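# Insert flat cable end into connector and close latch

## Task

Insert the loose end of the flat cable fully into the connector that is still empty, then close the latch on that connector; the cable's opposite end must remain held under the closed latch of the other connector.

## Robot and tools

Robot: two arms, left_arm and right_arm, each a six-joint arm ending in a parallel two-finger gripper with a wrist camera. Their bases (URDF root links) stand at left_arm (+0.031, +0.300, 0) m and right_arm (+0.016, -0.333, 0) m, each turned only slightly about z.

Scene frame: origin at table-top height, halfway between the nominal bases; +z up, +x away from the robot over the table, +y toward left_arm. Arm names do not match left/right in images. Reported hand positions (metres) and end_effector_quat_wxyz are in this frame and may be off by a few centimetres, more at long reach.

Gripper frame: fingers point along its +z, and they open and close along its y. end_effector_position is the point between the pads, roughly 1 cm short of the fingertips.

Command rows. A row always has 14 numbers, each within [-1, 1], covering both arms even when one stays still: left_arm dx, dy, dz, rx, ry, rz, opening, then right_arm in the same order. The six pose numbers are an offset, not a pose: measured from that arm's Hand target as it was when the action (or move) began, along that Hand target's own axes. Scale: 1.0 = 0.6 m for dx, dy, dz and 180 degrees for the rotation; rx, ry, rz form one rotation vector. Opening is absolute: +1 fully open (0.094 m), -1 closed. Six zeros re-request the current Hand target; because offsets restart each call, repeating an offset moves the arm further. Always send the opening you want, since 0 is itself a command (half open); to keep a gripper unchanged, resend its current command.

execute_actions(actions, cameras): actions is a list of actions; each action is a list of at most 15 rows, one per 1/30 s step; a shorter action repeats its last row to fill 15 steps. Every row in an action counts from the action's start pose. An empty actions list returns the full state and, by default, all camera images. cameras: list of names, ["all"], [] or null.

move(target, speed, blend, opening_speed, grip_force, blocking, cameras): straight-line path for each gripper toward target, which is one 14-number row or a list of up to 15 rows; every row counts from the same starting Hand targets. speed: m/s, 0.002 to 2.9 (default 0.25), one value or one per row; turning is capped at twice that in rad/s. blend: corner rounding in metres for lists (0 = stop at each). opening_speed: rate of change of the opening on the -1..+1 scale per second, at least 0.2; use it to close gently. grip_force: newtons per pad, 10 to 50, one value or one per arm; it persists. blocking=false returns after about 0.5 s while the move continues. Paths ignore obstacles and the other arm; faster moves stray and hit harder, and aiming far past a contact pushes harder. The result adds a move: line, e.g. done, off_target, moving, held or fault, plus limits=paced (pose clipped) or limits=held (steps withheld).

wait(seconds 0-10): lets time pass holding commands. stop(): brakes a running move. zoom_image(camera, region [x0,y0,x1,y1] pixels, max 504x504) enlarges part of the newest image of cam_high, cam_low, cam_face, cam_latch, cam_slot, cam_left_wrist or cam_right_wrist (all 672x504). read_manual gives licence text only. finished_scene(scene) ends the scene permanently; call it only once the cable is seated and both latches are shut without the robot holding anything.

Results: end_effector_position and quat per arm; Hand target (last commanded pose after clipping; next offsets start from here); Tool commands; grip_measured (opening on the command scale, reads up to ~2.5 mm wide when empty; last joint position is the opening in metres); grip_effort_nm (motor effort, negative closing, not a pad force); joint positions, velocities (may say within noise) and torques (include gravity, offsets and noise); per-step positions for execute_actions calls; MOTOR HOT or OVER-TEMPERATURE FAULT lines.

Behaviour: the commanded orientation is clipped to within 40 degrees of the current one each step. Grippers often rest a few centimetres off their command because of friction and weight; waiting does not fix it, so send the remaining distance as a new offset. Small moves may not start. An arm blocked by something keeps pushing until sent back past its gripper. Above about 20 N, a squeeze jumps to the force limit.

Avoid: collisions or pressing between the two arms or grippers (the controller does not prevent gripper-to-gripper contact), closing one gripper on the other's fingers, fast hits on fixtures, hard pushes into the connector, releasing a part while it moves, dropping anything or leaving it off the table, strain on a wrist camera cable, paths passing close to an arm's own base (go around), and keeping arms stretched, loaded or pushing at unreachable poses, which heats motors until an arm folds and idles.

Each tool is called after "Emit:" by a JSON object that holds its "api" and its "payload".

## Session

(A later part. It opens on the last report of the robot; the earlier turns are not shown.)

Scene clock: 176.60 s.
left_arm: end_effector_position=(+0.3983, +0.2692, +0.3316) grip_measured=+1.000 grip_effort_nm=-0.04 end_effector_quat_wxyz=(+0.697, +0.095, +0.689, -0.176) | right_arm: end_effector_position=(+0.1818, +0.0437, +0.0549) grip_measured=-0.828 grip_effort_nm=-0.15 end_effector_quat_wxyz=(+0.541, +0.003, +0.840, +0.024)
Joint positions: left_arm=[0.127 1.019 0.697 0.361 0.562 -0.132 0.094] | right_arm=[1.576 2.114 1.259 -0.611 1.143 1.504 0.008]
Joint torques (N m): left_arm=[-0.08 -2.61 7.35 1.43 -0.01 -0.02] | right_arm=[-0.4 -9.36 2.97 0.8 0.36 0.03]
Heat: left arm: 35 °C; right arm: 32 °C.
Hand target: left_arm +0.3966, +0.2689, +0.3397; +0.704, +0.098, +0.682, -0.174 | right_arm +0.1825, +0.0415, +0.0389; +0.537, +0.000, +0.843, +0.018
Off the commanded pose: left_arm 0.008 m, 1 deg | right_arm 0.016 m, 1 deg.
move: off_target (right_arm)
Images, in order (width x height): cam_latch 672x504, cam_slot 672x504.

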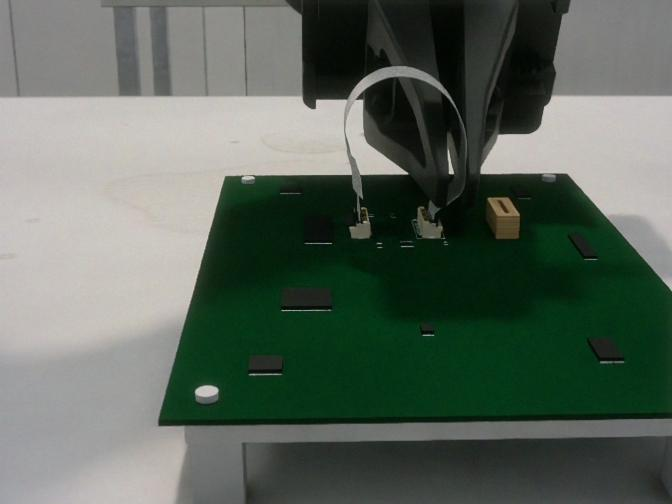

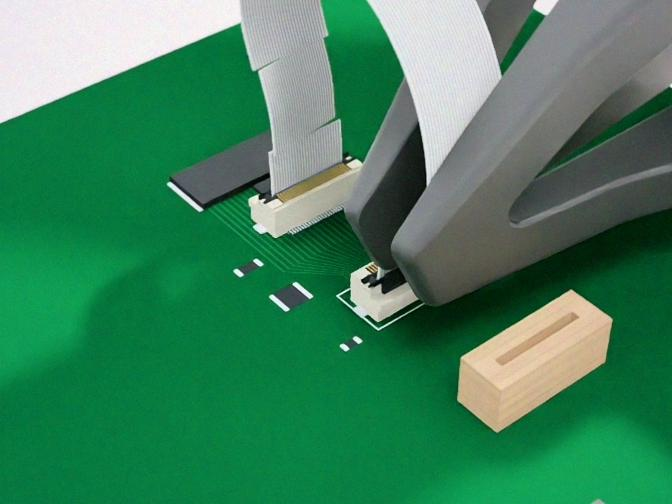

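Emit:
{"api": "move", "payload": {"target": [0,0,0,0,0,0,1,0.0121,0.0115,0.0057,-0.003,0,0.0065,-0.83], "speed": 0.06, "cameras": ["cam_latch","cam_slot"]}}

Emit:
{"api": "zoom_image", "payload": {"camera": "cam_latch", "region": [375, 140, 475, 240]}}

Emit:
{"api": "zoom_image", "payload": {"camera": "cam_slot", "region": [345, 210, 485, 320]}}

Scene clock: 180.63 s.
left_arm: end_effector_position=(+0.3983, +0.2692, +0.3316) grip_measured=+1.000 grip_effort_nm=-0.03 end_effector_quat_wxyz=(+0.697, +0.095, +0.689, -0.176) | right_arm: end_effector_position=(+0.1842, +0.0431, +0.0533) grip_measured=-0.828 grip_effort_nm=-0.15 end_effector_quat_wxyz=(+0.555, +0.001, +0.831, +0.019)
Joint positions: left_arm=[0.127 1.019 0.697 0.361 0.562 -0.132 0.094] | right_arm=[1.576 2.134 1.259 -0.602 1.177 1.504 0.008]
Joint torques (N m): left_arm=[-0.05 -2.59 7.36 1.44 -0.01 -0.01] | right_arm=[-0.2 -8.57 4.05 1.02 0.08 0.1]
Heat: left arm: 35 °C; right arm: 32 °C.
Hand target: left_arm +0.3966, +0.2689, +0.3397; +0.704, +0.098, +0.682, -0.174 | right_arm +0.1824, +0.0487, +0.0311; +0.537, +0.006, +0.843, +0.028
Off the commanded pose: left_arm 0.008 m, 1 deg | right_arm 0.023 m, 3 deg.
move: off_target (right_arm)
Images, in order (width x height): cam_latch 672x504, cam_slot 672x504.

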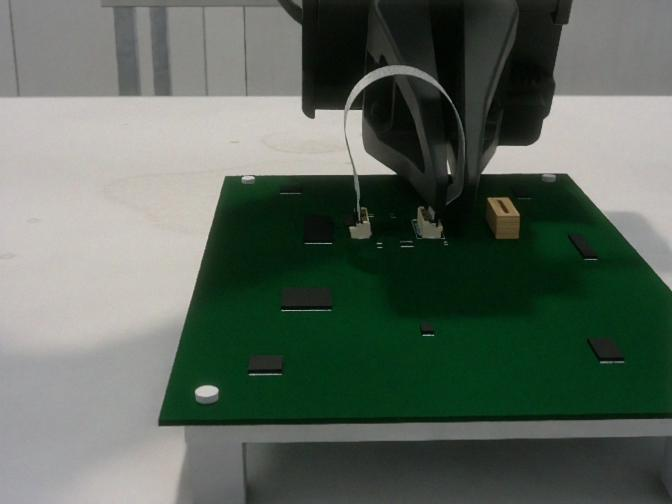

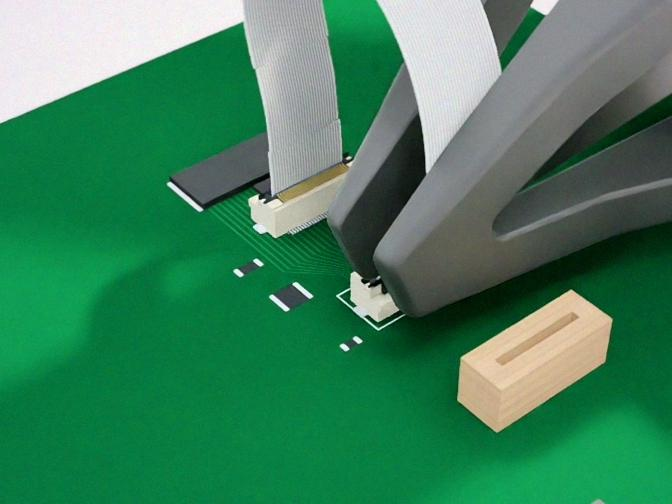

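Scaled by 5.040.

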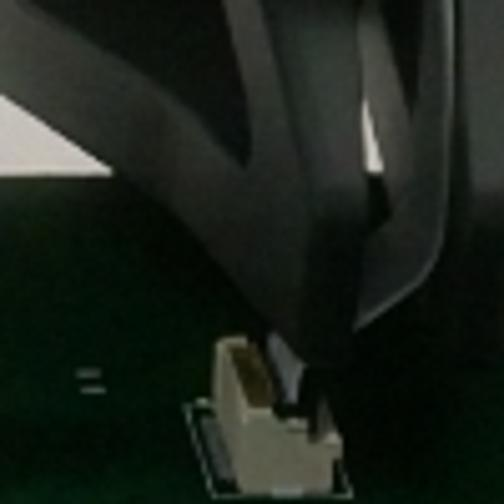

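Scaled by 3.600.

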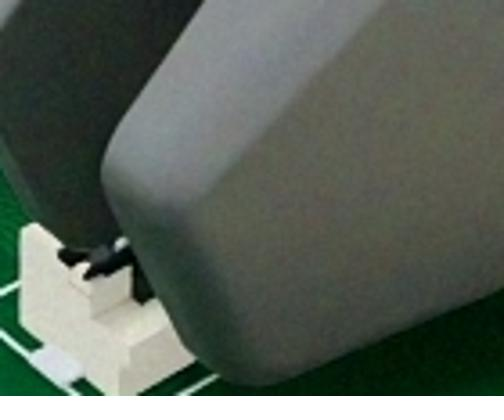

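Emit:
{"api": "move", "payload": {"target": [0,0,0,0,0,0,1,0.003,0.0165,0.0015,-0.006,0,0.013,-0.83], "speed": 0.06, "cameras": ["cam_latch","cam_slot"]}}

Emit:
{"api": "zoom_image", "payload": {"camera": "cam_latch", "region": [375, 140, 475, 240]}}

Emit:
{"api": "zoom_image", "payload": {"camera": "cam_slot", "region": [345, 210, 485, 320]}}

Scene clock: 184.20 s.
left_arm: end_effector_position=(+0.3983, +0.2692, +0.3316) grip_measured=+1.000 grip_effort_nm=-0.03 end_effector_quat_wxyz=(+0.697, +0.095, +0.689, -0.176) | right_arm: end_effector_position=(+0.1847, +0.0432, +0.0526) grip_measured=-0.828 grip_effort_nm=-0.15 end_effector_quat_wxyz=(+0.563, -0.001, +0.826, +0.017)
Joint positions: left_arm=[0.127 1.019 0.697 0.361 0.562 -0.132 0.094] | right_arm=[1.578 2.145 1.259 -0.596 1.195 1.504 0.008]
Joint torques (N m): left_arm=[-0.08 -2.61 7.42 1.43 0 -0.02] | right_arm=[-0.09 -8.14 5.52 1.27 -0.12 0.22]
Heat: left arm: 35 °C; right arm: 32 °C.
Hand target: left_arm +0.3966, +0.2689, +0.3397; +0.704, +0.098, +0.682, -0.174 | right_arm +0.1821, +0.0587, +0.0296; +0.536, +0.018, +0.843, +0.047
Off the commanded pose: left_arm 0.008 m, 1 deg | right_arm 0.028 m, 5 deg.
move: off_target (right_arm)
Images, in order (width x height): cam_latch 672x504, cam_slot 672x504.

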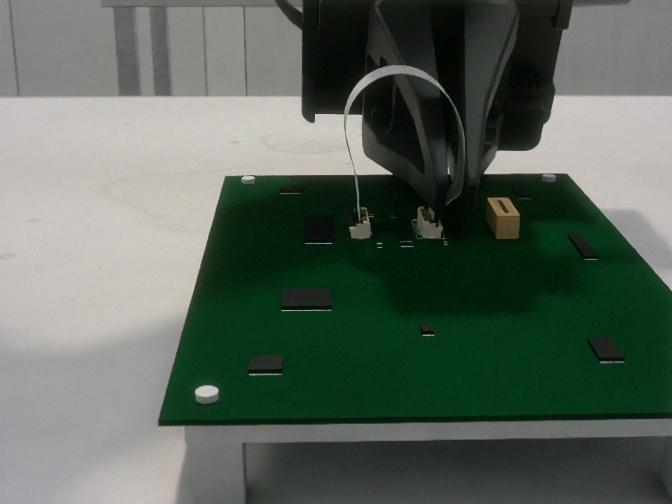

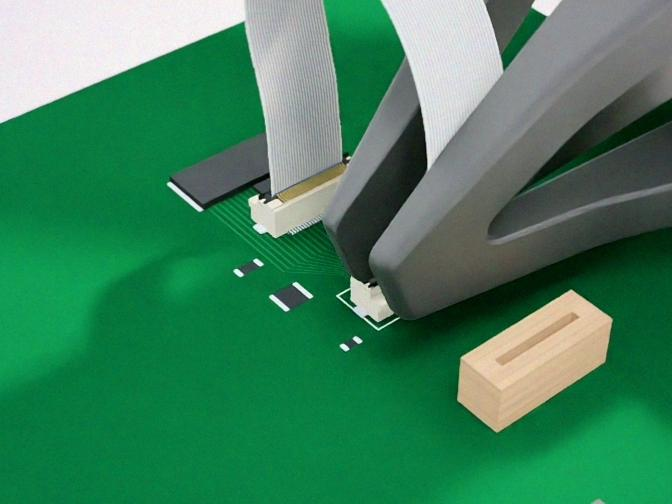

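Scaled by 5.040.

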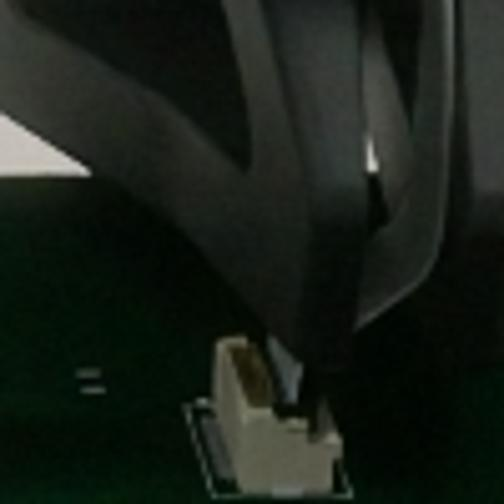

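Scaled by 3.600.

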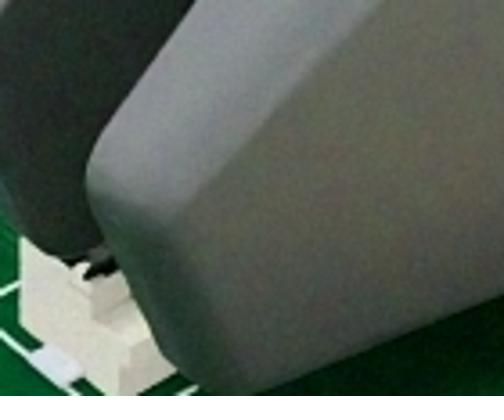

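Emit:
{"api": "move", "payload": {"target": [0,0,0,0,0,0,1,-0.06,-0.021,-0.028,0.004,0,-0.009,-0.83], "speed": 0.08}}

Emit:
{"api": "move", "payload": {"target": [0,0,0,0,0,0,1,-0.0135,-0.002,-0.0064,0,0,0,-0.83], "speed": 0.06, "cameras": ["cam_latch","cam_slot"]}}

Emit:
{"api": "zoom_image", "payload": {"camera": "cam_latch", "region": [375, 140, 475, 240]}}

Emit:
{"api": "zoom_image", "payload": {"camera": "cam_slot", "region": [345, 210, 485, 320]}}

Scene clock: 190.30 s.
left_arm: end_effector_position=(+0.3983, +0.2692, +0.3316) grip_measured=+1.000 grip_effort_nm=-0.03 end_effector_quat_wxyz=(+0.697, +0.095, +0.689, -0.176) | right_arm: end_effector_position=(+0.1818, +0.0415, +0.0541) grip_measured=-0.828 grip_effort_nm=-0.15 end_effector_quat_wxyz=(+0.536, +0.000, +0.844, +0.019)
Joint positions: left_arm=[0.127 1.019 0.697 0.361 0.562 -0.132 0.094] | right_arm=[1.573 2.11 1.259 -0.626 1.131 1.502 0.008]
Joint torques (N m): left_arm=[-0.06 -2.59 7.36 1.43 0 -0.01] | right_arm=[-0.18 -16.21 3.79 0.43 0.5 0]
Heat: left arm: 35 °C; right arm: 32 °C.
Hand target: left_arm +0.3966, +0.2689, +0.3397; +0.704, +0.098, +0.682, -0.174 | right_arm +0.1826, +0.0422, +0.0679; +0.536, +0.010, +0.843, +0.034
Off the commanded pose: left_arm 0.008 m, 1 deg | right_arm 0.014 m, 2 deg.
move: off_target (right_arm)

Scene clock: 191.13 s.
left_arm: end_effector_position=(+0.3983, +0.2692, +0.3316) grip_measured=+1.000 grip_effort_nm=-0.03 end_effector_quat_wxyz=(+0.697, +0.095, +0.689, -0.176) | right_arm: end_effector_position=(+0.1803, +0.0408, +0.0580) grip_measured=-0.828 grip_effort_nm=-0.15 end_effector_quat_wxyz=(+0.528, +0.001, +0.849, +0.021)
Joint positions: left_arm=[0.127 1.019 0.697 0.361 0.562 -0.132 0.094] | right_arm=[1.573 2.09 1.259 -0.642 1.111 1.502 0.008]
Joint torques (N m): left_arm=[-0.05 -2.65 7.35 1.44 -0.01 -0.01] | right_arm=[-0.16 -16.38 4.23 0.29 0.63 -0.04]
Heat: left arm: 35 °C; right arm: 32 °C.
Hand target: left_arm +0.3966, +0.2689, +0.3397; +0.704, +0.098, +0.682, -0.174 | right_arm +0.1826, +0.0404, +0.0767; +0.537, +0.010, +0.843, +0.034
Off the commanded pose: left_arm 0.008 m, 1 deg | right_arm 0.019 m, 2 deg.
move: off_target (right_arm)
Images, in order (width x height): cam_latch 672x504, cam_slot 672x504.

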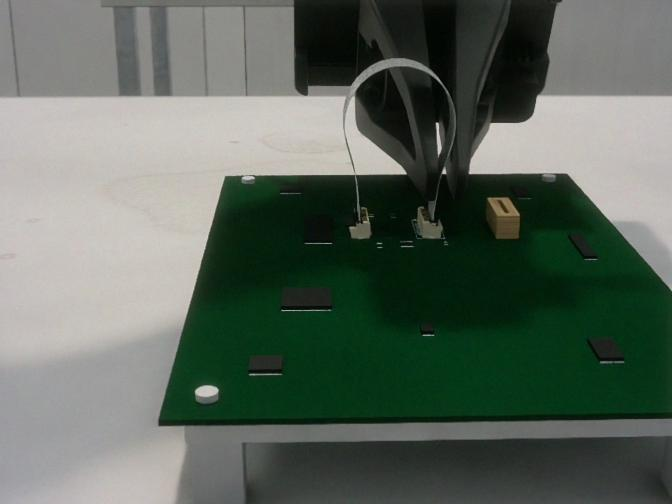

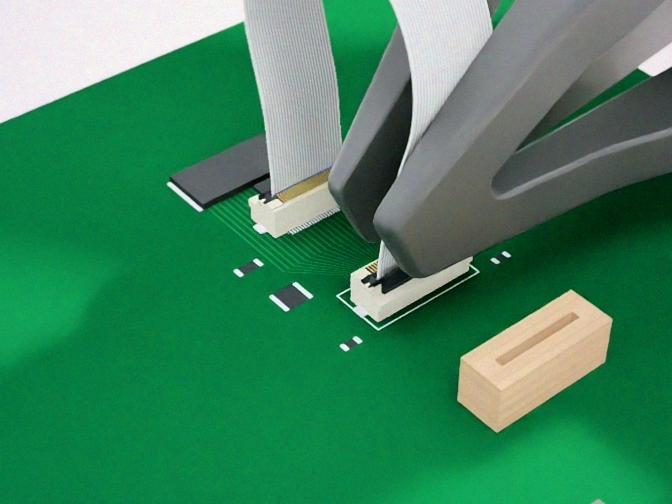

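Scaled by 5.040.

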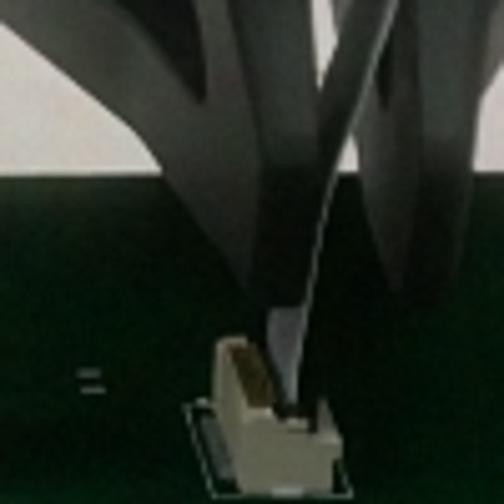

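Scaled by 3.600.

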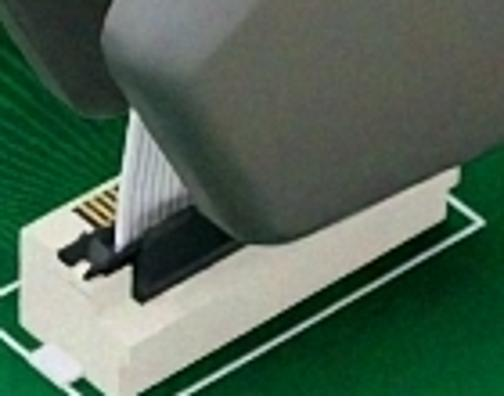

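Emit:
{"api": "move", "payload": {"target": [0,0,0,0,0,0,1,0,-0.0155,0,0.0088,0,-0.019,-0.83], "speed": 0.06}}

Emit:
{"api": "move", "payload": {"target": [0,0,0,0,0,0,1,0.0226,-0.009,0.0106,0.0055,0,-0.012,-0.83], "speed": 0.06, "cameras": ["cam_latch","cam_slot"]}}

Emit:
{"api": "zoom_image", "payload": {"camera": "cam_latch", "region": [375, 140, 475, 240]}}

Emit:
{"api": "zoom_image", "payload": {"camera": "cam_slot", "region": [345, 210, 485, 320]}}

Scene clock: 196.10 s.
left_arm: end_effector_position=(+0.3983, +0.2692, +0.3316) grip_measured=+1.000 grip_effort_nm=-0.03 end_effector_quat_wxyz=(+0.697, +0.095, +0.689, -0.176) | right_arm: end_effector_position=(+0.1801, +0.0330, +0.0573) grip_measured=-0.828 grip_effort_nm=-0.15 end_effector_quat_wxyz=(+0.527, -0.014, +0.850, -0.001)
Joint positions: left_arm=[0.127 1.019 0.697 0.361 0.562 -0.132 0.094] | right_arm=[1.573 2.09 1.259 -0.693 1.11 1.5 0.008]
Joint torques (N m): left_arm=[-0.08 -2.59 7.39 1.43 -0.01 -0.02] | right_arm=[-0.18 -16.34 4 0.11 0.66 -0.02]
Heat: left arm: 35 °C; right arm: 34 °C.
Hand target: left_arm +0.3966, +0.2689, +0.3397; +0.704, +0.098, +0.682, -0.174 | right_arm +0.1827, +0.0311, +0.0760; +0.537, -0.008, +0.844, +0.006
Off the commanded pose: left_arm 0.008 m, 1 deg | right_arm 0.019 m, 2 deg.
move: off_target (right_arm)

Scene clock: 196.80 s.
left_arm: end_effector_position=(+0.3983, +0.2692, +0.3316) grip_measured=+1.000 grip_effort_nm=-0.04 end_effector_quat_wxyz=(+0.697, +0.095, +0.689, -0.176) | right_arm: end_effector_position=(+0.1801, +0.0330, +0.0573) grip_measured=-0.828 grip_effort_nm=-0.15 end_effector_quat_wxyz=(+0.527, -0.014, +0.850, -0.001)
Joint positions: left_arm=[0.127 1.019 0.697 0.361 0.562 -0.132 0.094] | right_arm=[1.573 2.09 1.259 -0.693 1.11 1.499 0.008]
Joint torques (N m): left_arm=[-0.08 -2.61 7.38 1.43 -0.01 -0.01] | right_arm=[-0.25 -12.92 2.96 0.2 0.67 -0.02]
Heat: left arm: 35 °C; right arm: 34 °C.
Hand target: left_arm +0.3966, +0.2689, +0.3397; +0.704, +0.098, +0.682, -0.174 | right_arm +0.1828, +0.0258, +0.0610; +0.537, -0.019, +0.843, -0.011
Off the commanded pose: left_arm 0.008 m, 1 deg | right_arm 0.009 m, 2 deg.
move: done
Images, in order (width x height): cam_latch 672x504, cam_slot 672x504.

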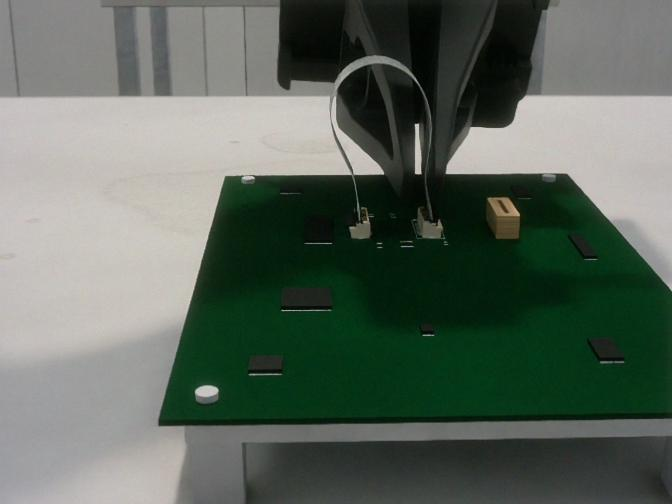

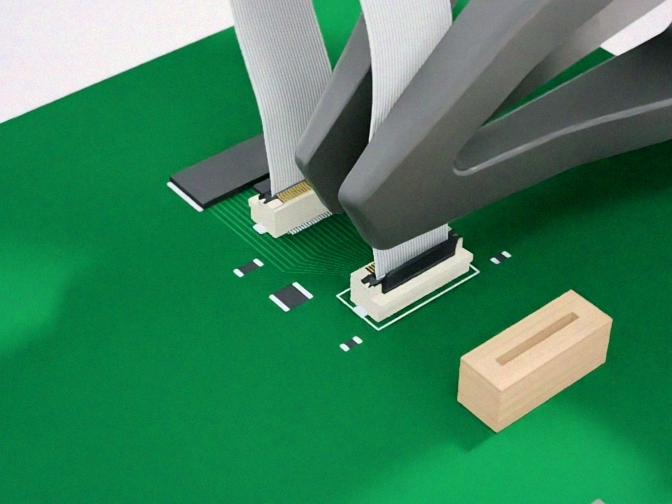

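Scaled by 5.040.

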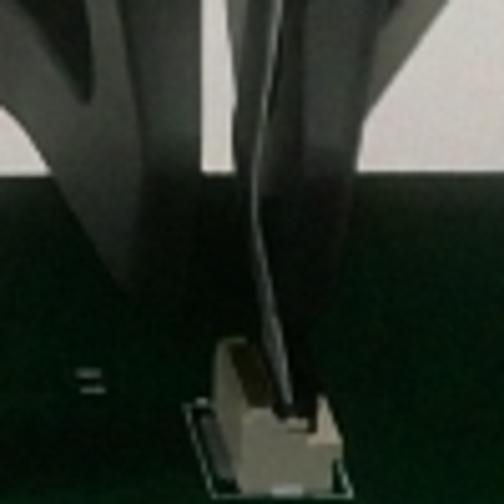

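Scaled by 3.600.

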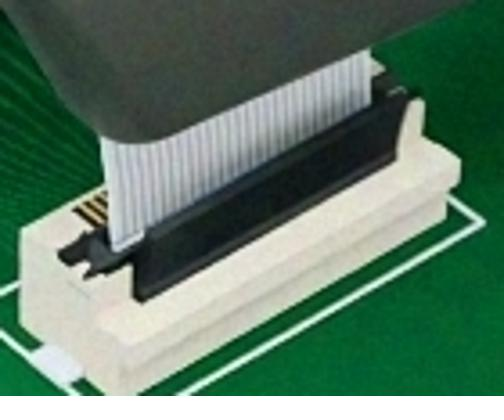

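Emit:
{"api": "move", "payload": {"target": [0,0,0,0,0,0,1,0.0,-0.0085,0,0.0046,0,-0.0102,-0.83], "speed": 0.06}}

Emit:
{"api": "move", "payload": {"target": [0,0,0,0,0,0,1,0.0106,-0.001,0.0049,0,0,0,-0.83], "speed": 0.06, "cameras": ["cam_latch","cam_slot"]}}

Emit:
{"api": "zoom_image", "payload": {"camera": "cam_latch", "region": [375, 140, 475, 240]}}

Emit:
{"api": "zoom_image", "payload": {"camera": "cam_slot", "region": [345, 210, 485, 320]}}

Scene clock: 204.27 s.
left_arm: end_effector_position=(+0.3983, +0.2692, +0.3316) grip_measured=+1.000 grip_effort_nm=-0.03 end_effector_quat_wxyz=(+0.697, +0.095, +0.689, -0.176) | right_arm: end_effector_position=(+0.1801, +0.0317, +0.0572) grip_measured=-0.828 grip_effort_nm=-0.15 end_effector_quat_wxyz=(+0.527, -0.018, +0.850, -0.006)
Joint positions: left_arm=[0.127 1.019 0.697 0.361 0.562 -0.132 0.094] | right_arm=[1.573 2.09 1.259 -0.702 1.11 1.495 0.008]
Joint torques (N m): left_arm=[0.01 -2.56 7.34 1.41 0 -0.02] | right_arm=[-0.24 -13.08 2.78 -0.06 0.66 -0.03]
Heat: left arm: 35 °C; right arm: 35 °C.
Hand target: left_arm +0.3966, +0.2689, +0.3397; +0.704, +0.098, +0.682, -0.174 | right_arm +0.1830, +0.0207, +0.0613; +0.537, -0.029, +0.843, -0.026
Off the commanded pose: left_arm 0.008 m, 1 deg | right_arm 0.012 m, 3 deg.
move: off_target (right_arm)

Scene clock: 205.03 s.
left_arm: end_effector_position=(+0.3983, +0.2692, +0.3316) grip_measured=+1.000 grip_effort_nm=-0.03 end_effector_quat_wxyz=(+0.697, +0.095, +0.689, -0.176) | right_arm: end_effector_position=(+0.1809, +0.0298, +0.0559) grip_measured=-0.828 grip_effort_nm=-0.15 end_effector_quat_wxyz=(+0.532, -0.018, +0.847, -0.006)
Joint positions: left_arm=[0.127 1.019 0.697 0.361 0.562 -0.132 0.094] | right_arm=[1.573 2.09 1.245 -0.687 1.121 1.494 0.008]
Joint torques (N m): left_arm=[-0.06 -2.61 7.36 1.43 -0.01 -0.03] | right_arm=[-0.25 -12.1 2.7 0.04 0.57 -0.01]
Heat: left arm: 35 °C; right arm: 35 °C.
Hand target: left_arm +0.3966, +0.2689, +0.3397; +0.704, +0.098, +0.682, -0.174 | right_arm +0.1830, +0.0195, +0.0543; +0.537, -0.029, +0.843, -0.026
Off the commanded pose: left_arm 0.008 m, 1 deg | right_arm 0.011 m, 3 deg.
move: off_target (right_arm)
Images, in order (width x height): cam_latch 672x504, cam_slot 672x504.

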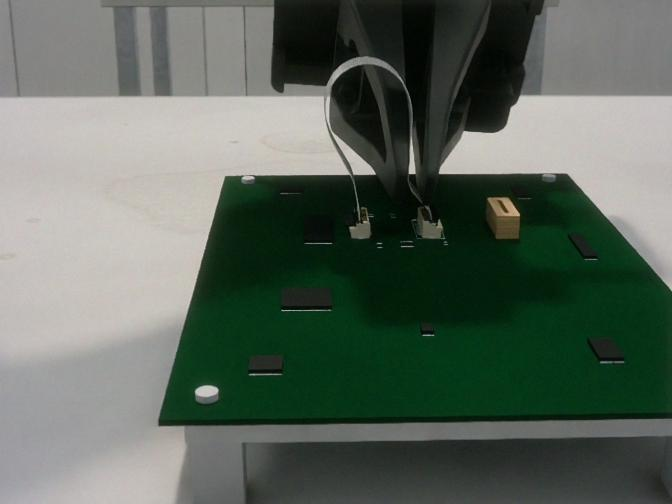

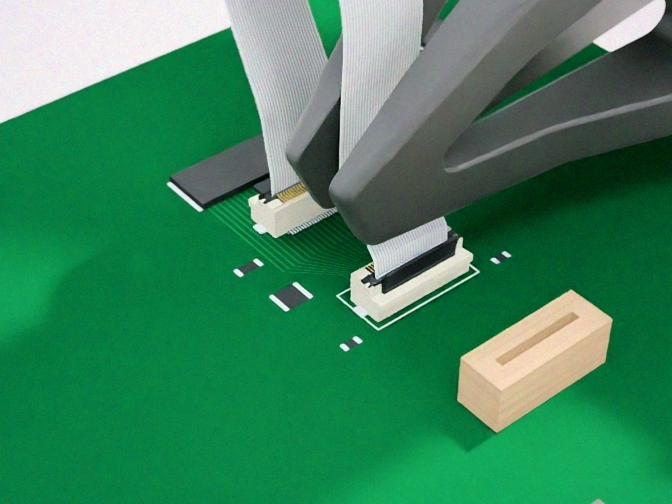

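Scaled by 5.040.

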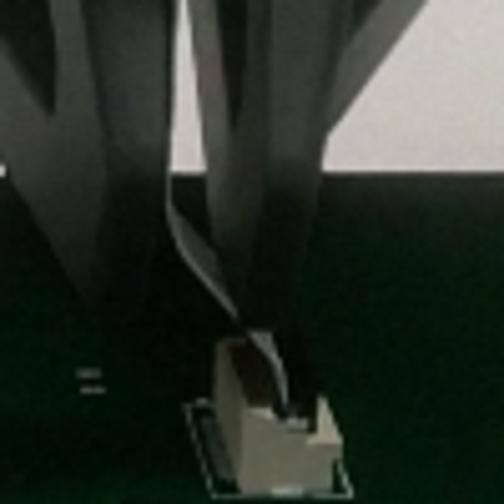

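Scaled by 3.600.

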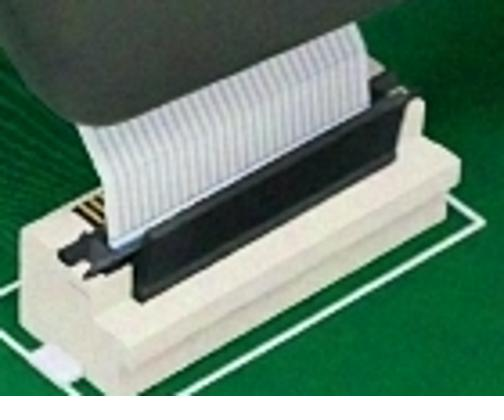

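Emit:
{"api": "move", "payload": {"target": [0,0,0,0,0,0,1,0.006,0.0005,0.0028,0,0,0,-0.83], "speed": 0.06}}

Emit:
{"api": "move", "payload": {"target": [0,0,0,0,0,0,1,0.001,0.0142,0,-0.0078,0,0.0172,-0.83], "speed": 0.06, "cameras": ["cam_latch","cam_slot"]}}

Emit:
{"api": "zoom_image", "payload": {"camera": "cam_latch", "region": [375, 140, 475, 240]}}

Emit:
{"api": "zoom_image", "payload": {"camera": "cam_slot", "region": [345, 210, 485, 320]}}

Scene clock: 212.27 s.
left_arm: end_effector_position=(+0.3983, +0.2692, +0.3316) grip_measured=+1.000 grip_effort_nm=-0.03 end_effector_quat_wxyz=(+0.697, +0.095, +0.689, -0.176) | right_arm: end_effector_position=(+0.1813, +0.0295, +0.0558) grip_measured=-0.828 grip_effort_nm=-0.15 end_effector_quat_wxyz=(+0.534, -0.017, +0.845, -0.005)
Joint positions: left_arm=[0.127 1.019 0.697 0.361 0.562 -0.132 0.094] | right_arm=[1.573 2.09 1.24 -0.679 1.126 1.494 0.008]
Joint torques (N m): left_arm=[-0.05 -2.65 7.38 1.42 -0.01 -0.03] | right_arm=[-0.31 -11.19 2.67 0.09 0.53 0.01]
Heat: left arm: 35 °C; right arm: 36 °C.
Hand target: left_arm +0.3966, +0.2689, +0.3397; +0.704, +0.098, +0.682, -0.174 | right_arm +0.1830, +0.0195, +0.0503; +0.537, -0.029, +0.843, -0.026
Off the commanded pose: left_arm 0.008 m, 1 deg | right_arm 0.012 m, 3 deg.
move: off_target (right_arm)

Scene clock: 213.20 s.
left_arm: end_effector_position=(+0.3983, +0.2692, +0.3316) grip_measured=+1.000 grip_effort_nm=-0.04 end_effector_quat_wxyz=(+0.697, +0.095, +0.689, -0.176) | right_arm: end_effector_position=(+0.1811, +0.0330, +0.0542) grip_measured=-0.828 grip_effort_nm=-0.15 end_effector_quat_wxyz=(+0.533, -0.009, +0.846, +0.008)
Joint positions: left_arm=[0.127 1.019 0.697 0.361 0.562 -0.132 0.094] | right_arm=[1.573 2.09 1.234 -0.643 1.122 1.494 0.008]
Joint torques (N m): left_arm=[-0.05 -2.65 7.39 1.44 -0.01 -0.03] | right_arm=[-0.16 -10.92 3.17 0.39 0.56 0.05]
Heat: left arm: 35 °C; right arm: 36 °C.
Hand target: left_arm +0.3966, +0.2689, +0.3397; +0.704, +0.098, +0.682, -0.174 | right_arm +0.1825, +0.0279, +0.0492; +0.537, -0.012, +0.843, -0.001
Off the commanded pose: left_arm 0.008 m, 1 deg | right_arm 0.007 m, 1 deg.
move: done
Images, in order (width x height): cam_latch 672x504, cam_slot 672x504.

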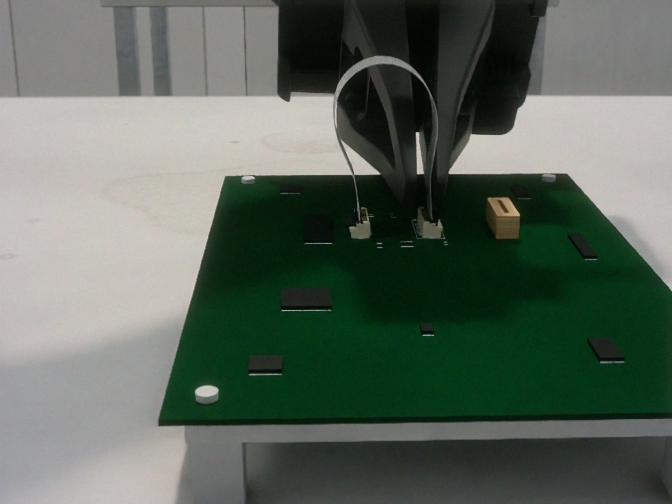

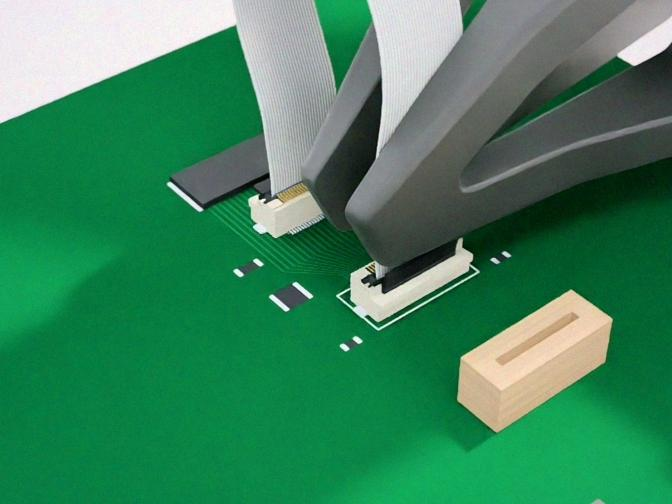

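Scaled by 5.040.

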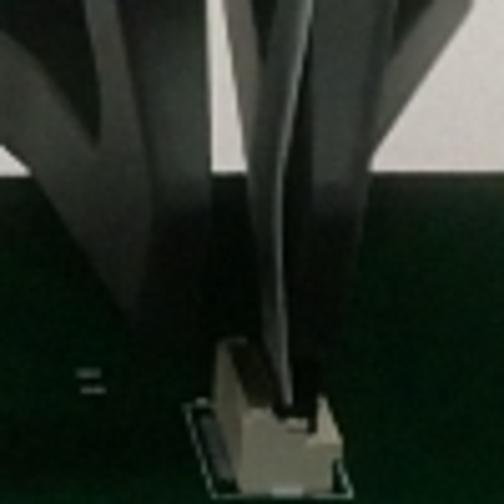

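Scaled by 3.600.

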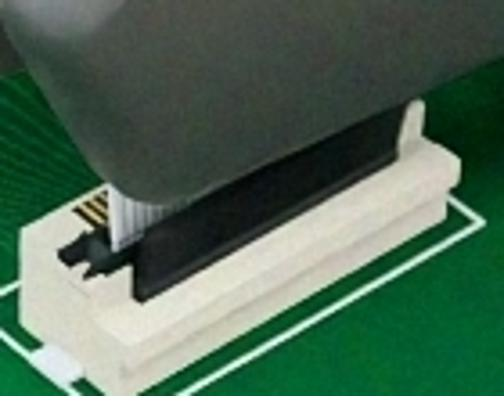

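Emit:
{"api": "move", "payload": {"target": [0,0,0,0,0,0,1,0.003,0.0083,0.0014,-0.0047,0,0.0102,-0.83], "speed": 0.06, "cameras": ["cam_latch","cam_slot"]}}

Emit:
{"api": "zoom_image", "payload": {"camera": "cam_latch", "region": [375, 140, 475, 240]}}

Emit:
{"api": "zoom_image", "payload": {"camera": "cam_slot", "region": [345, 210, 485, 320]}}

Scene clock: 218.30 s.
left_arm: end_effector_position=(+0.3983, +0.2692, +0.3316) grip_measured=+1.000 grip_effort_nm=-0.03 end_effector_quat_wxyz=(+0.697, +0.095, +0.689, -0.176) | right_arm: end_effector_position=(+0.1803, +0.0380, +0.0529) grip_measured=-0.828 grip_effort_nm=-0.15 end_effector_quat_wxyz=(+0.528, -0.001, +0.849, +0.022)
Joint positions: left_arm=[0.127 1.019 0.697 0.361 0.562 -0.132 0.094] | right_arm=[1.573 2.09 1.234 -0.611 1.111 1.494 0.008]
Joint torques (N m): left_arm=[-0.06 -2.61 7.39 1.43 -0.01 -0.03] | right_arm=[0.03 -10.41 2.95 0.59 0.64 0.1]
Heat: left arm: 35 °C; right arm: 35 °C.
Hand target: left_arm +0.3966, +0.2689, +0.3397; +0.704, +0.098, +0.682, -0.174 | right_arm +0.1824, +0.0329, +0.0471; +0.537, -0.003, +0.844, +0.014
Off the commanded pose: left_arm 0.008 m, 1 deg | right_arm 0.008 m, 1 deg.
move: done
Images, in order (width x height): cam_latch 672x504, cam_slot 672x504.

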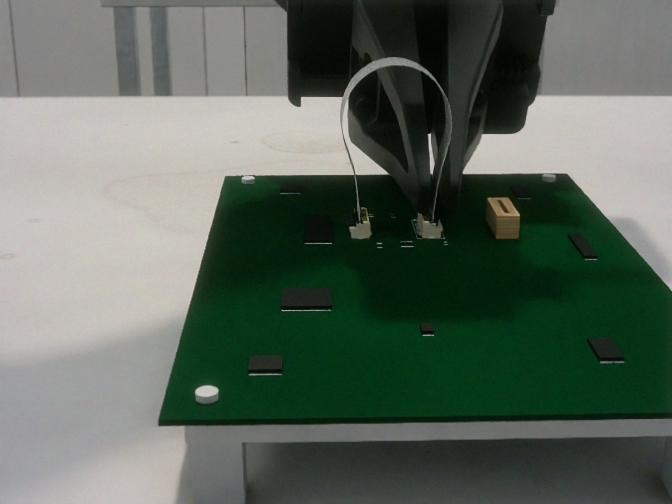

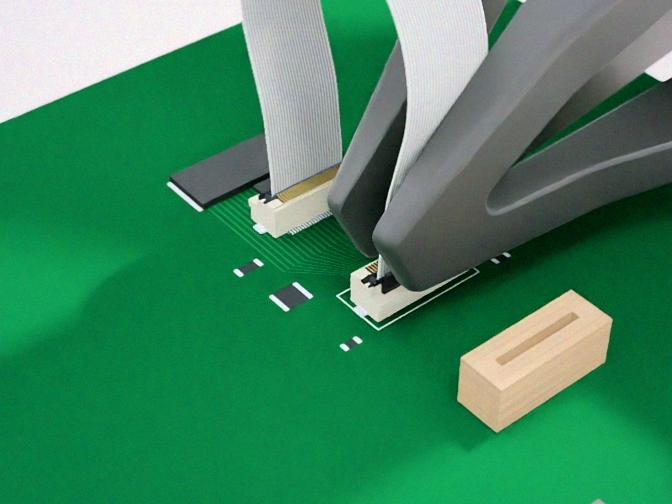

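Scaled by 5.040.

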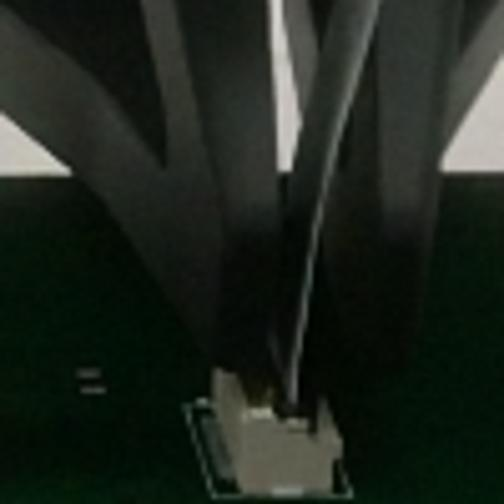

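Scaled by 3.600.

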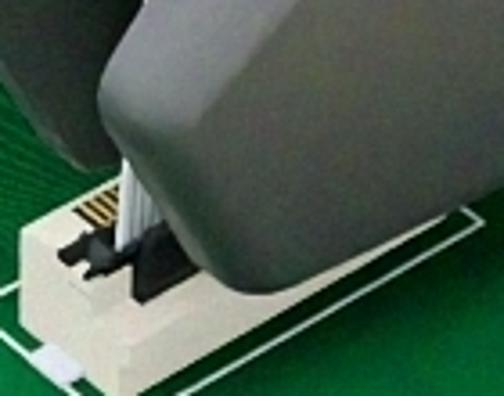

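Emit:
{"api": "move", "payload": {"target": [0,0,0,0,0,0,1,-0.001,-0.0105,0,0.0058,0,-0.0125,-0.83], "speed": 0.06, "cameras": ["cam_latch","cam_slot"]}}

Emit:
{"api": "zoom_image", "payload": {"camera": "cam_latch", "region": [375, 140, 475, 240]}}

Emit:
{"api": "zoom_image", "payload": {"camera": "cam_slot", "region": [345, 210, 485, 320]}}

Scene clock: 227.47 s.
left_arm: end_effector_position=(+0.3983, +0.2692, +0.3316) grip_measured=+1.000 grip_effort_nm=-0.04 end_effector_quat_wxyz=(+0.697, +0.095, +0.689, -0.176) | right_arm: end_effector_position=(+0.1802, +0.0354, +0.0518) grip_measured=-0.828 grip_effort_nm=-0.15 end_effector_quat_wxyz=(+0.528, -0.005, +0.849, +0.016)
Joint positions: left_arm=[0.127 1.019 0.697 0.361 0.562 -0.132 0.094] | right_arm=[1.573 2.09 1.23 -0.621 1.111 1.494 0.008]
Joint torques (N m): left_arm=[-0.03 -2.61 7.32 1.44 -0.01 -0.02] | right_arm=[-0.23 -10.69 3.29 0.26 0.66 0.01]
Heat: left arm: 35 °C; right arm: 35 °C.
Hand target: left_arm +0.3966, +0.2689, +0.3397; +0.704, +0.098, +0.682, -0.174 | right_arm +0.1828, +0.0267, +0.0476; +0.537, -0.014, +0.843, -0.004
Off the commanded pose: left_arm 0.008 m, 1 deg | right_arm 0.010 m, 3 deg.
move: off_target (right_arm)
Images, in order (width x height): cam_latch 672x504, cam_slot 672x504.

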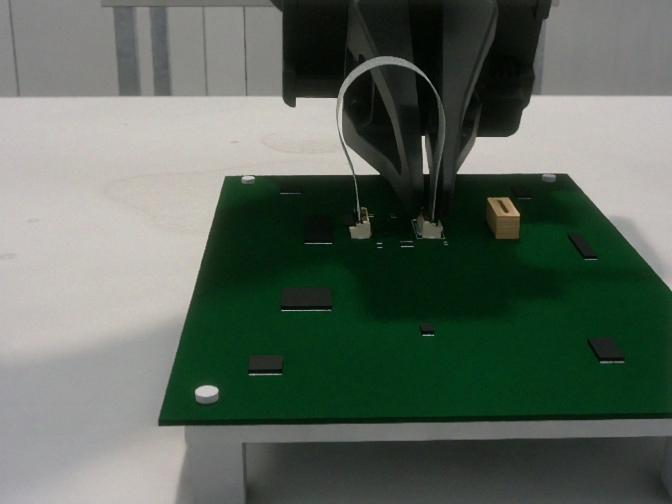

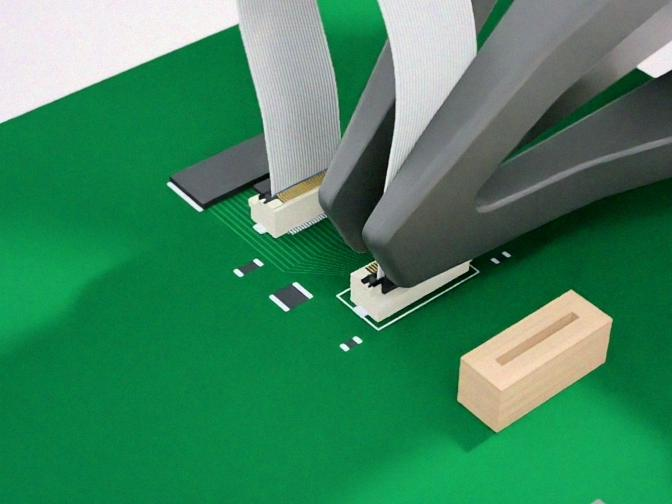

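Scaled by 5.040.

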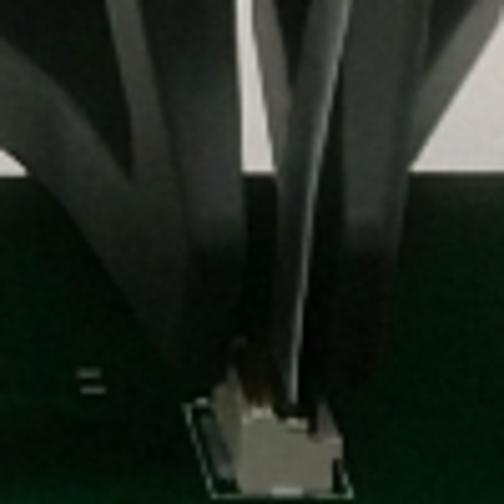

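Scaled by 3.600.

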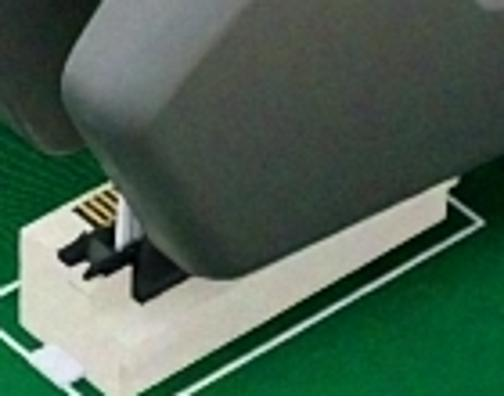

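Emit:
{"api": "move", "payload": {"target": [0,0,0,0,0,0,1,0.0151,0.0015,0.0071,-0.002,0,0.004,-0.83], "speed": 0.06, "cameras": ["cam_latch","cam_slot"]}}

Emit:
{"api": "zoom_image", "payload": {"camera": "cam_latch", "region": [375, 140, 475, 240]}}

Emit:
{"api": "zoom_image", "payload": {"camera": "cam_slot", "region": [345, 210, 485, 320]}}

Scene clock: 231.67 s.
left_arm: end_effector_position=(+0.3983, +0.2692, +0.3316) grip_measured=+1.000 grip_effort_nm=-0.03 end_effector_quat_wxyz=(+0.697, +0.095, +0.689, -0.176) | right_arm: end_effector_position=(+0.1808, +0.0353, +0.0479) grip_measured=-0.828 grip_effort_nm=-0.15 end_effector_quat_wxyz=(+0.531, -0.001, +0.847, +0.021)
Joint positions: left_arm=[0.127 1.019 0.697 0.361 0.562 -0.132 0.094] | right_arm=[1.573 2.096 1.214 -0.586 1.119 1.494 0.008]
Joint torques (N m): left_arm=[-0.01 -2.61 7.35 1.43 -0.02 -0.02] | right_arm=[-0.21 -9.65 2.93 0.45 0.6 0.03]
Heat: left arm: 35 °C; right arm: 35 °C.
Hand target: left_arm +0.3966, +0.2689, +0.3397; +0.704, +0.098, +0.682, -0.174 | right_arm +0.1828, +0.0273, +0.0375; +0.537, -0.011, +0.843, +0.001
Off the commanded pose: left_arm 0.008 m, 1 deg | right_arm 0.013 m, 3 deg.
move: off_target (right_arm)
Images, in order (width x height): cam_latch 672x504, cam_slot 672x504.

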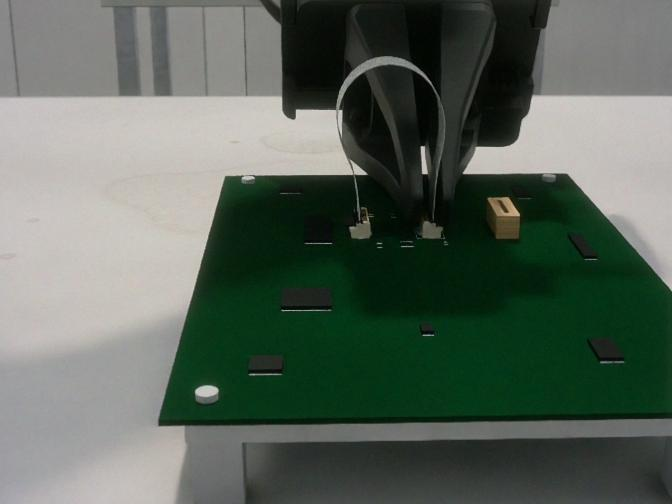

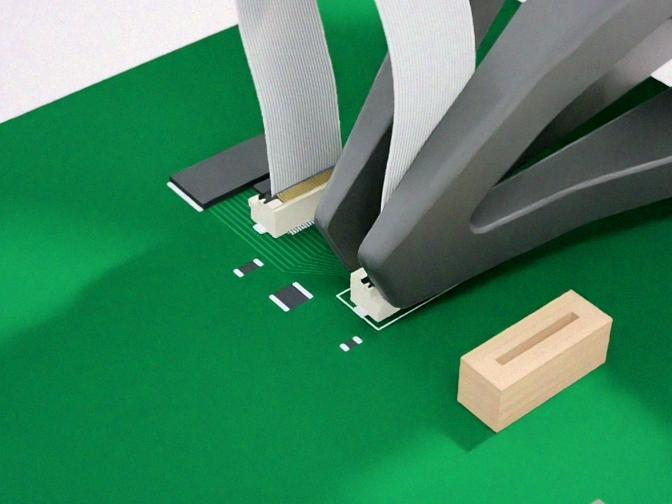

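Scaled by 5.040.

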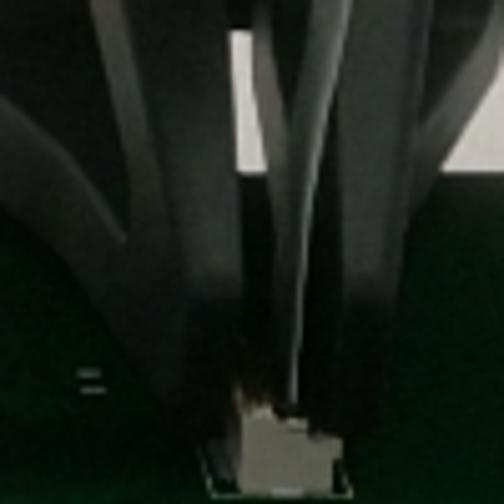

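Scaled by 3.600.

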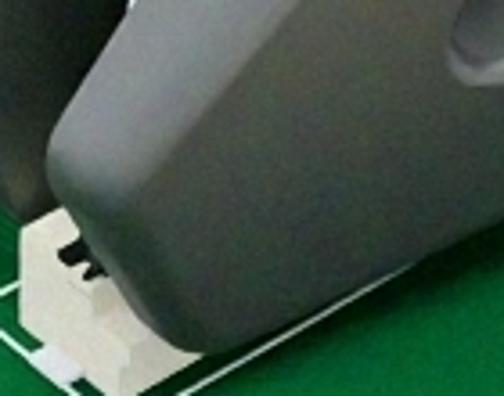

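Emit:
{"api": "move", "payload": {"target": [0,0,0,0,0,0,1,0.0076,0.0005,0.0035,0,0,0,-0.83], "speed": 0.06}}

Emit:
{"api": "move", "payload": {"target": [0,0,0,0,0,0,1,-0.0665,0.016,-0.031,-0.0045,0,0.01,-0.78], "speed": 0.08, "cameras": ["cam_latch","cam_slot"]}}

Emit:
{"api": "zoom_image", "payload": {"camera": "cam_slot", "region": [345, 210, 485, 320]}}

Scene clock: 235.60 s.
left_arm: end_effector_position=(+0.3983, +0.2692, +0.3316) grip_measured=+1.000 grip_effort_nm=-0.04 end_effector_quat_wxyz=(+0.697, +0.095, +0.689, -0.176) | right_arm: end_effector_position=(+0.1821, +0.0355, +0.0476) grip_measured=-0.828 grip_effort_nm=-0.15 end_effector_quat_wxyz=(+0.538, -0.001, +0.842, +0.020)
Joint positions: left_arm=[0.127 1.019 0.697 0.361 0.562 -0.132 0.094] | right_arm=[1.573 2.105 1.214 -0.579 1.135 1.494 0.008]
Joint torques (N m): left_arm=[-0.01 -2.59 7.35 1.43 -0.01 -0.01] | right_arm=[-0.23 -9.32 2.43 0.5 0.42 0.06]
Heat: left arm: 35 °C; right arm: 35 °C.
Hand target: left_arm +0.3966, +0.2689, +0.3397; +0.704, +0.098, +0.682, -0.174 | right_arm +0.1828, +0.0276, +0.0326; +0.537, -0.011, +0.843, +0.002
Off the commanded pose: left_arm 0.008 m, 1 deg | right_arm 0.017 m, 2 deg.
move: off_target (right_arm)

Scene clock: 236.70 s.
left_arm: end_effector_position=(+0.3983, +0.2692, +0.3316) grip_measured=+1.000 grip_effort_nm=-0.04 end_effector_quat_wxyz=(+0.697, +0.095, +0.689, -0.176) | right_arm: end_effector_position=(+0.1799, +0.0344, +0.0520) grip_measured=-0.782 grip_effort_nm=0.06 end_effector_quat_wxyz=(+0.526, -0.012, +0.850, +0.004)
Joint positions: left_arm=[0.127 1.019 0.697 0.361 0.562 -0.132 0.094] | right_arm=[1.573 2.096 1.246 -0.657 1.107 1.493 0.01]
Joint torques (N m): left_arm=[-0.06 -2.62 7.39 1.43 -0.01 -0.03] | right_arm=[-0.14 -16.2 5.96 -0.02 0.72 0.07]
Heat: left arm: 35 °C; right arm: 35 °C.
Hand target: left_arm +0.3966, +0.2689, +0.3397; +0.704, +0.098, +0.682, -0.174 | right_arm +0.1826, +0.0376, +0.0764; +0.537, -0.001, +0.843, +0.016
Off the commanded pose: left_arm 0.008 m, 1 deg | right_arm 0.025 m, 2 deg.
move: off_target (right_arm)
Images, in order (width x height): cam_latch 672x504, cam_slot 672x504.

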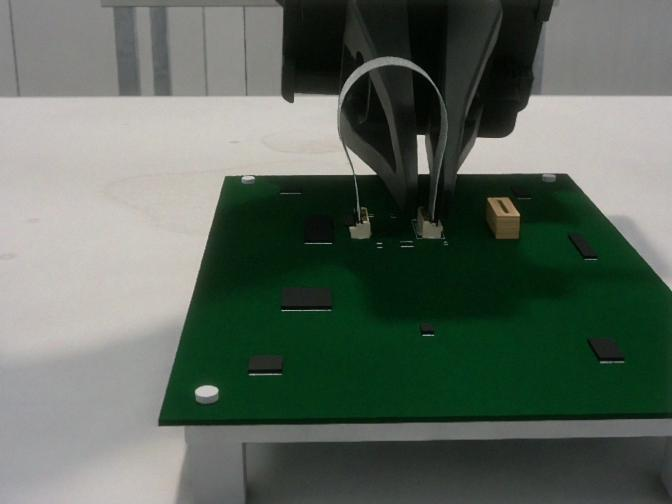

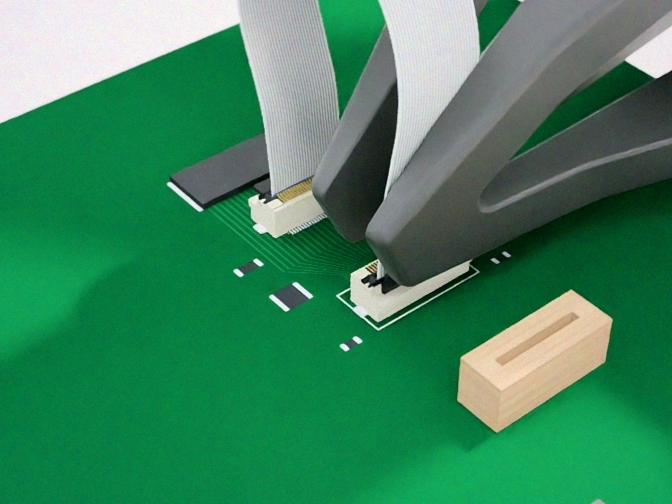

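Scaled by 3.600.

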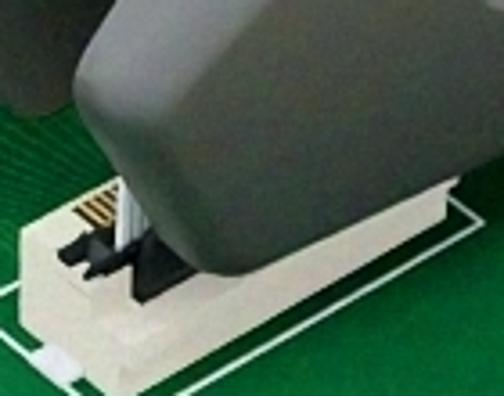

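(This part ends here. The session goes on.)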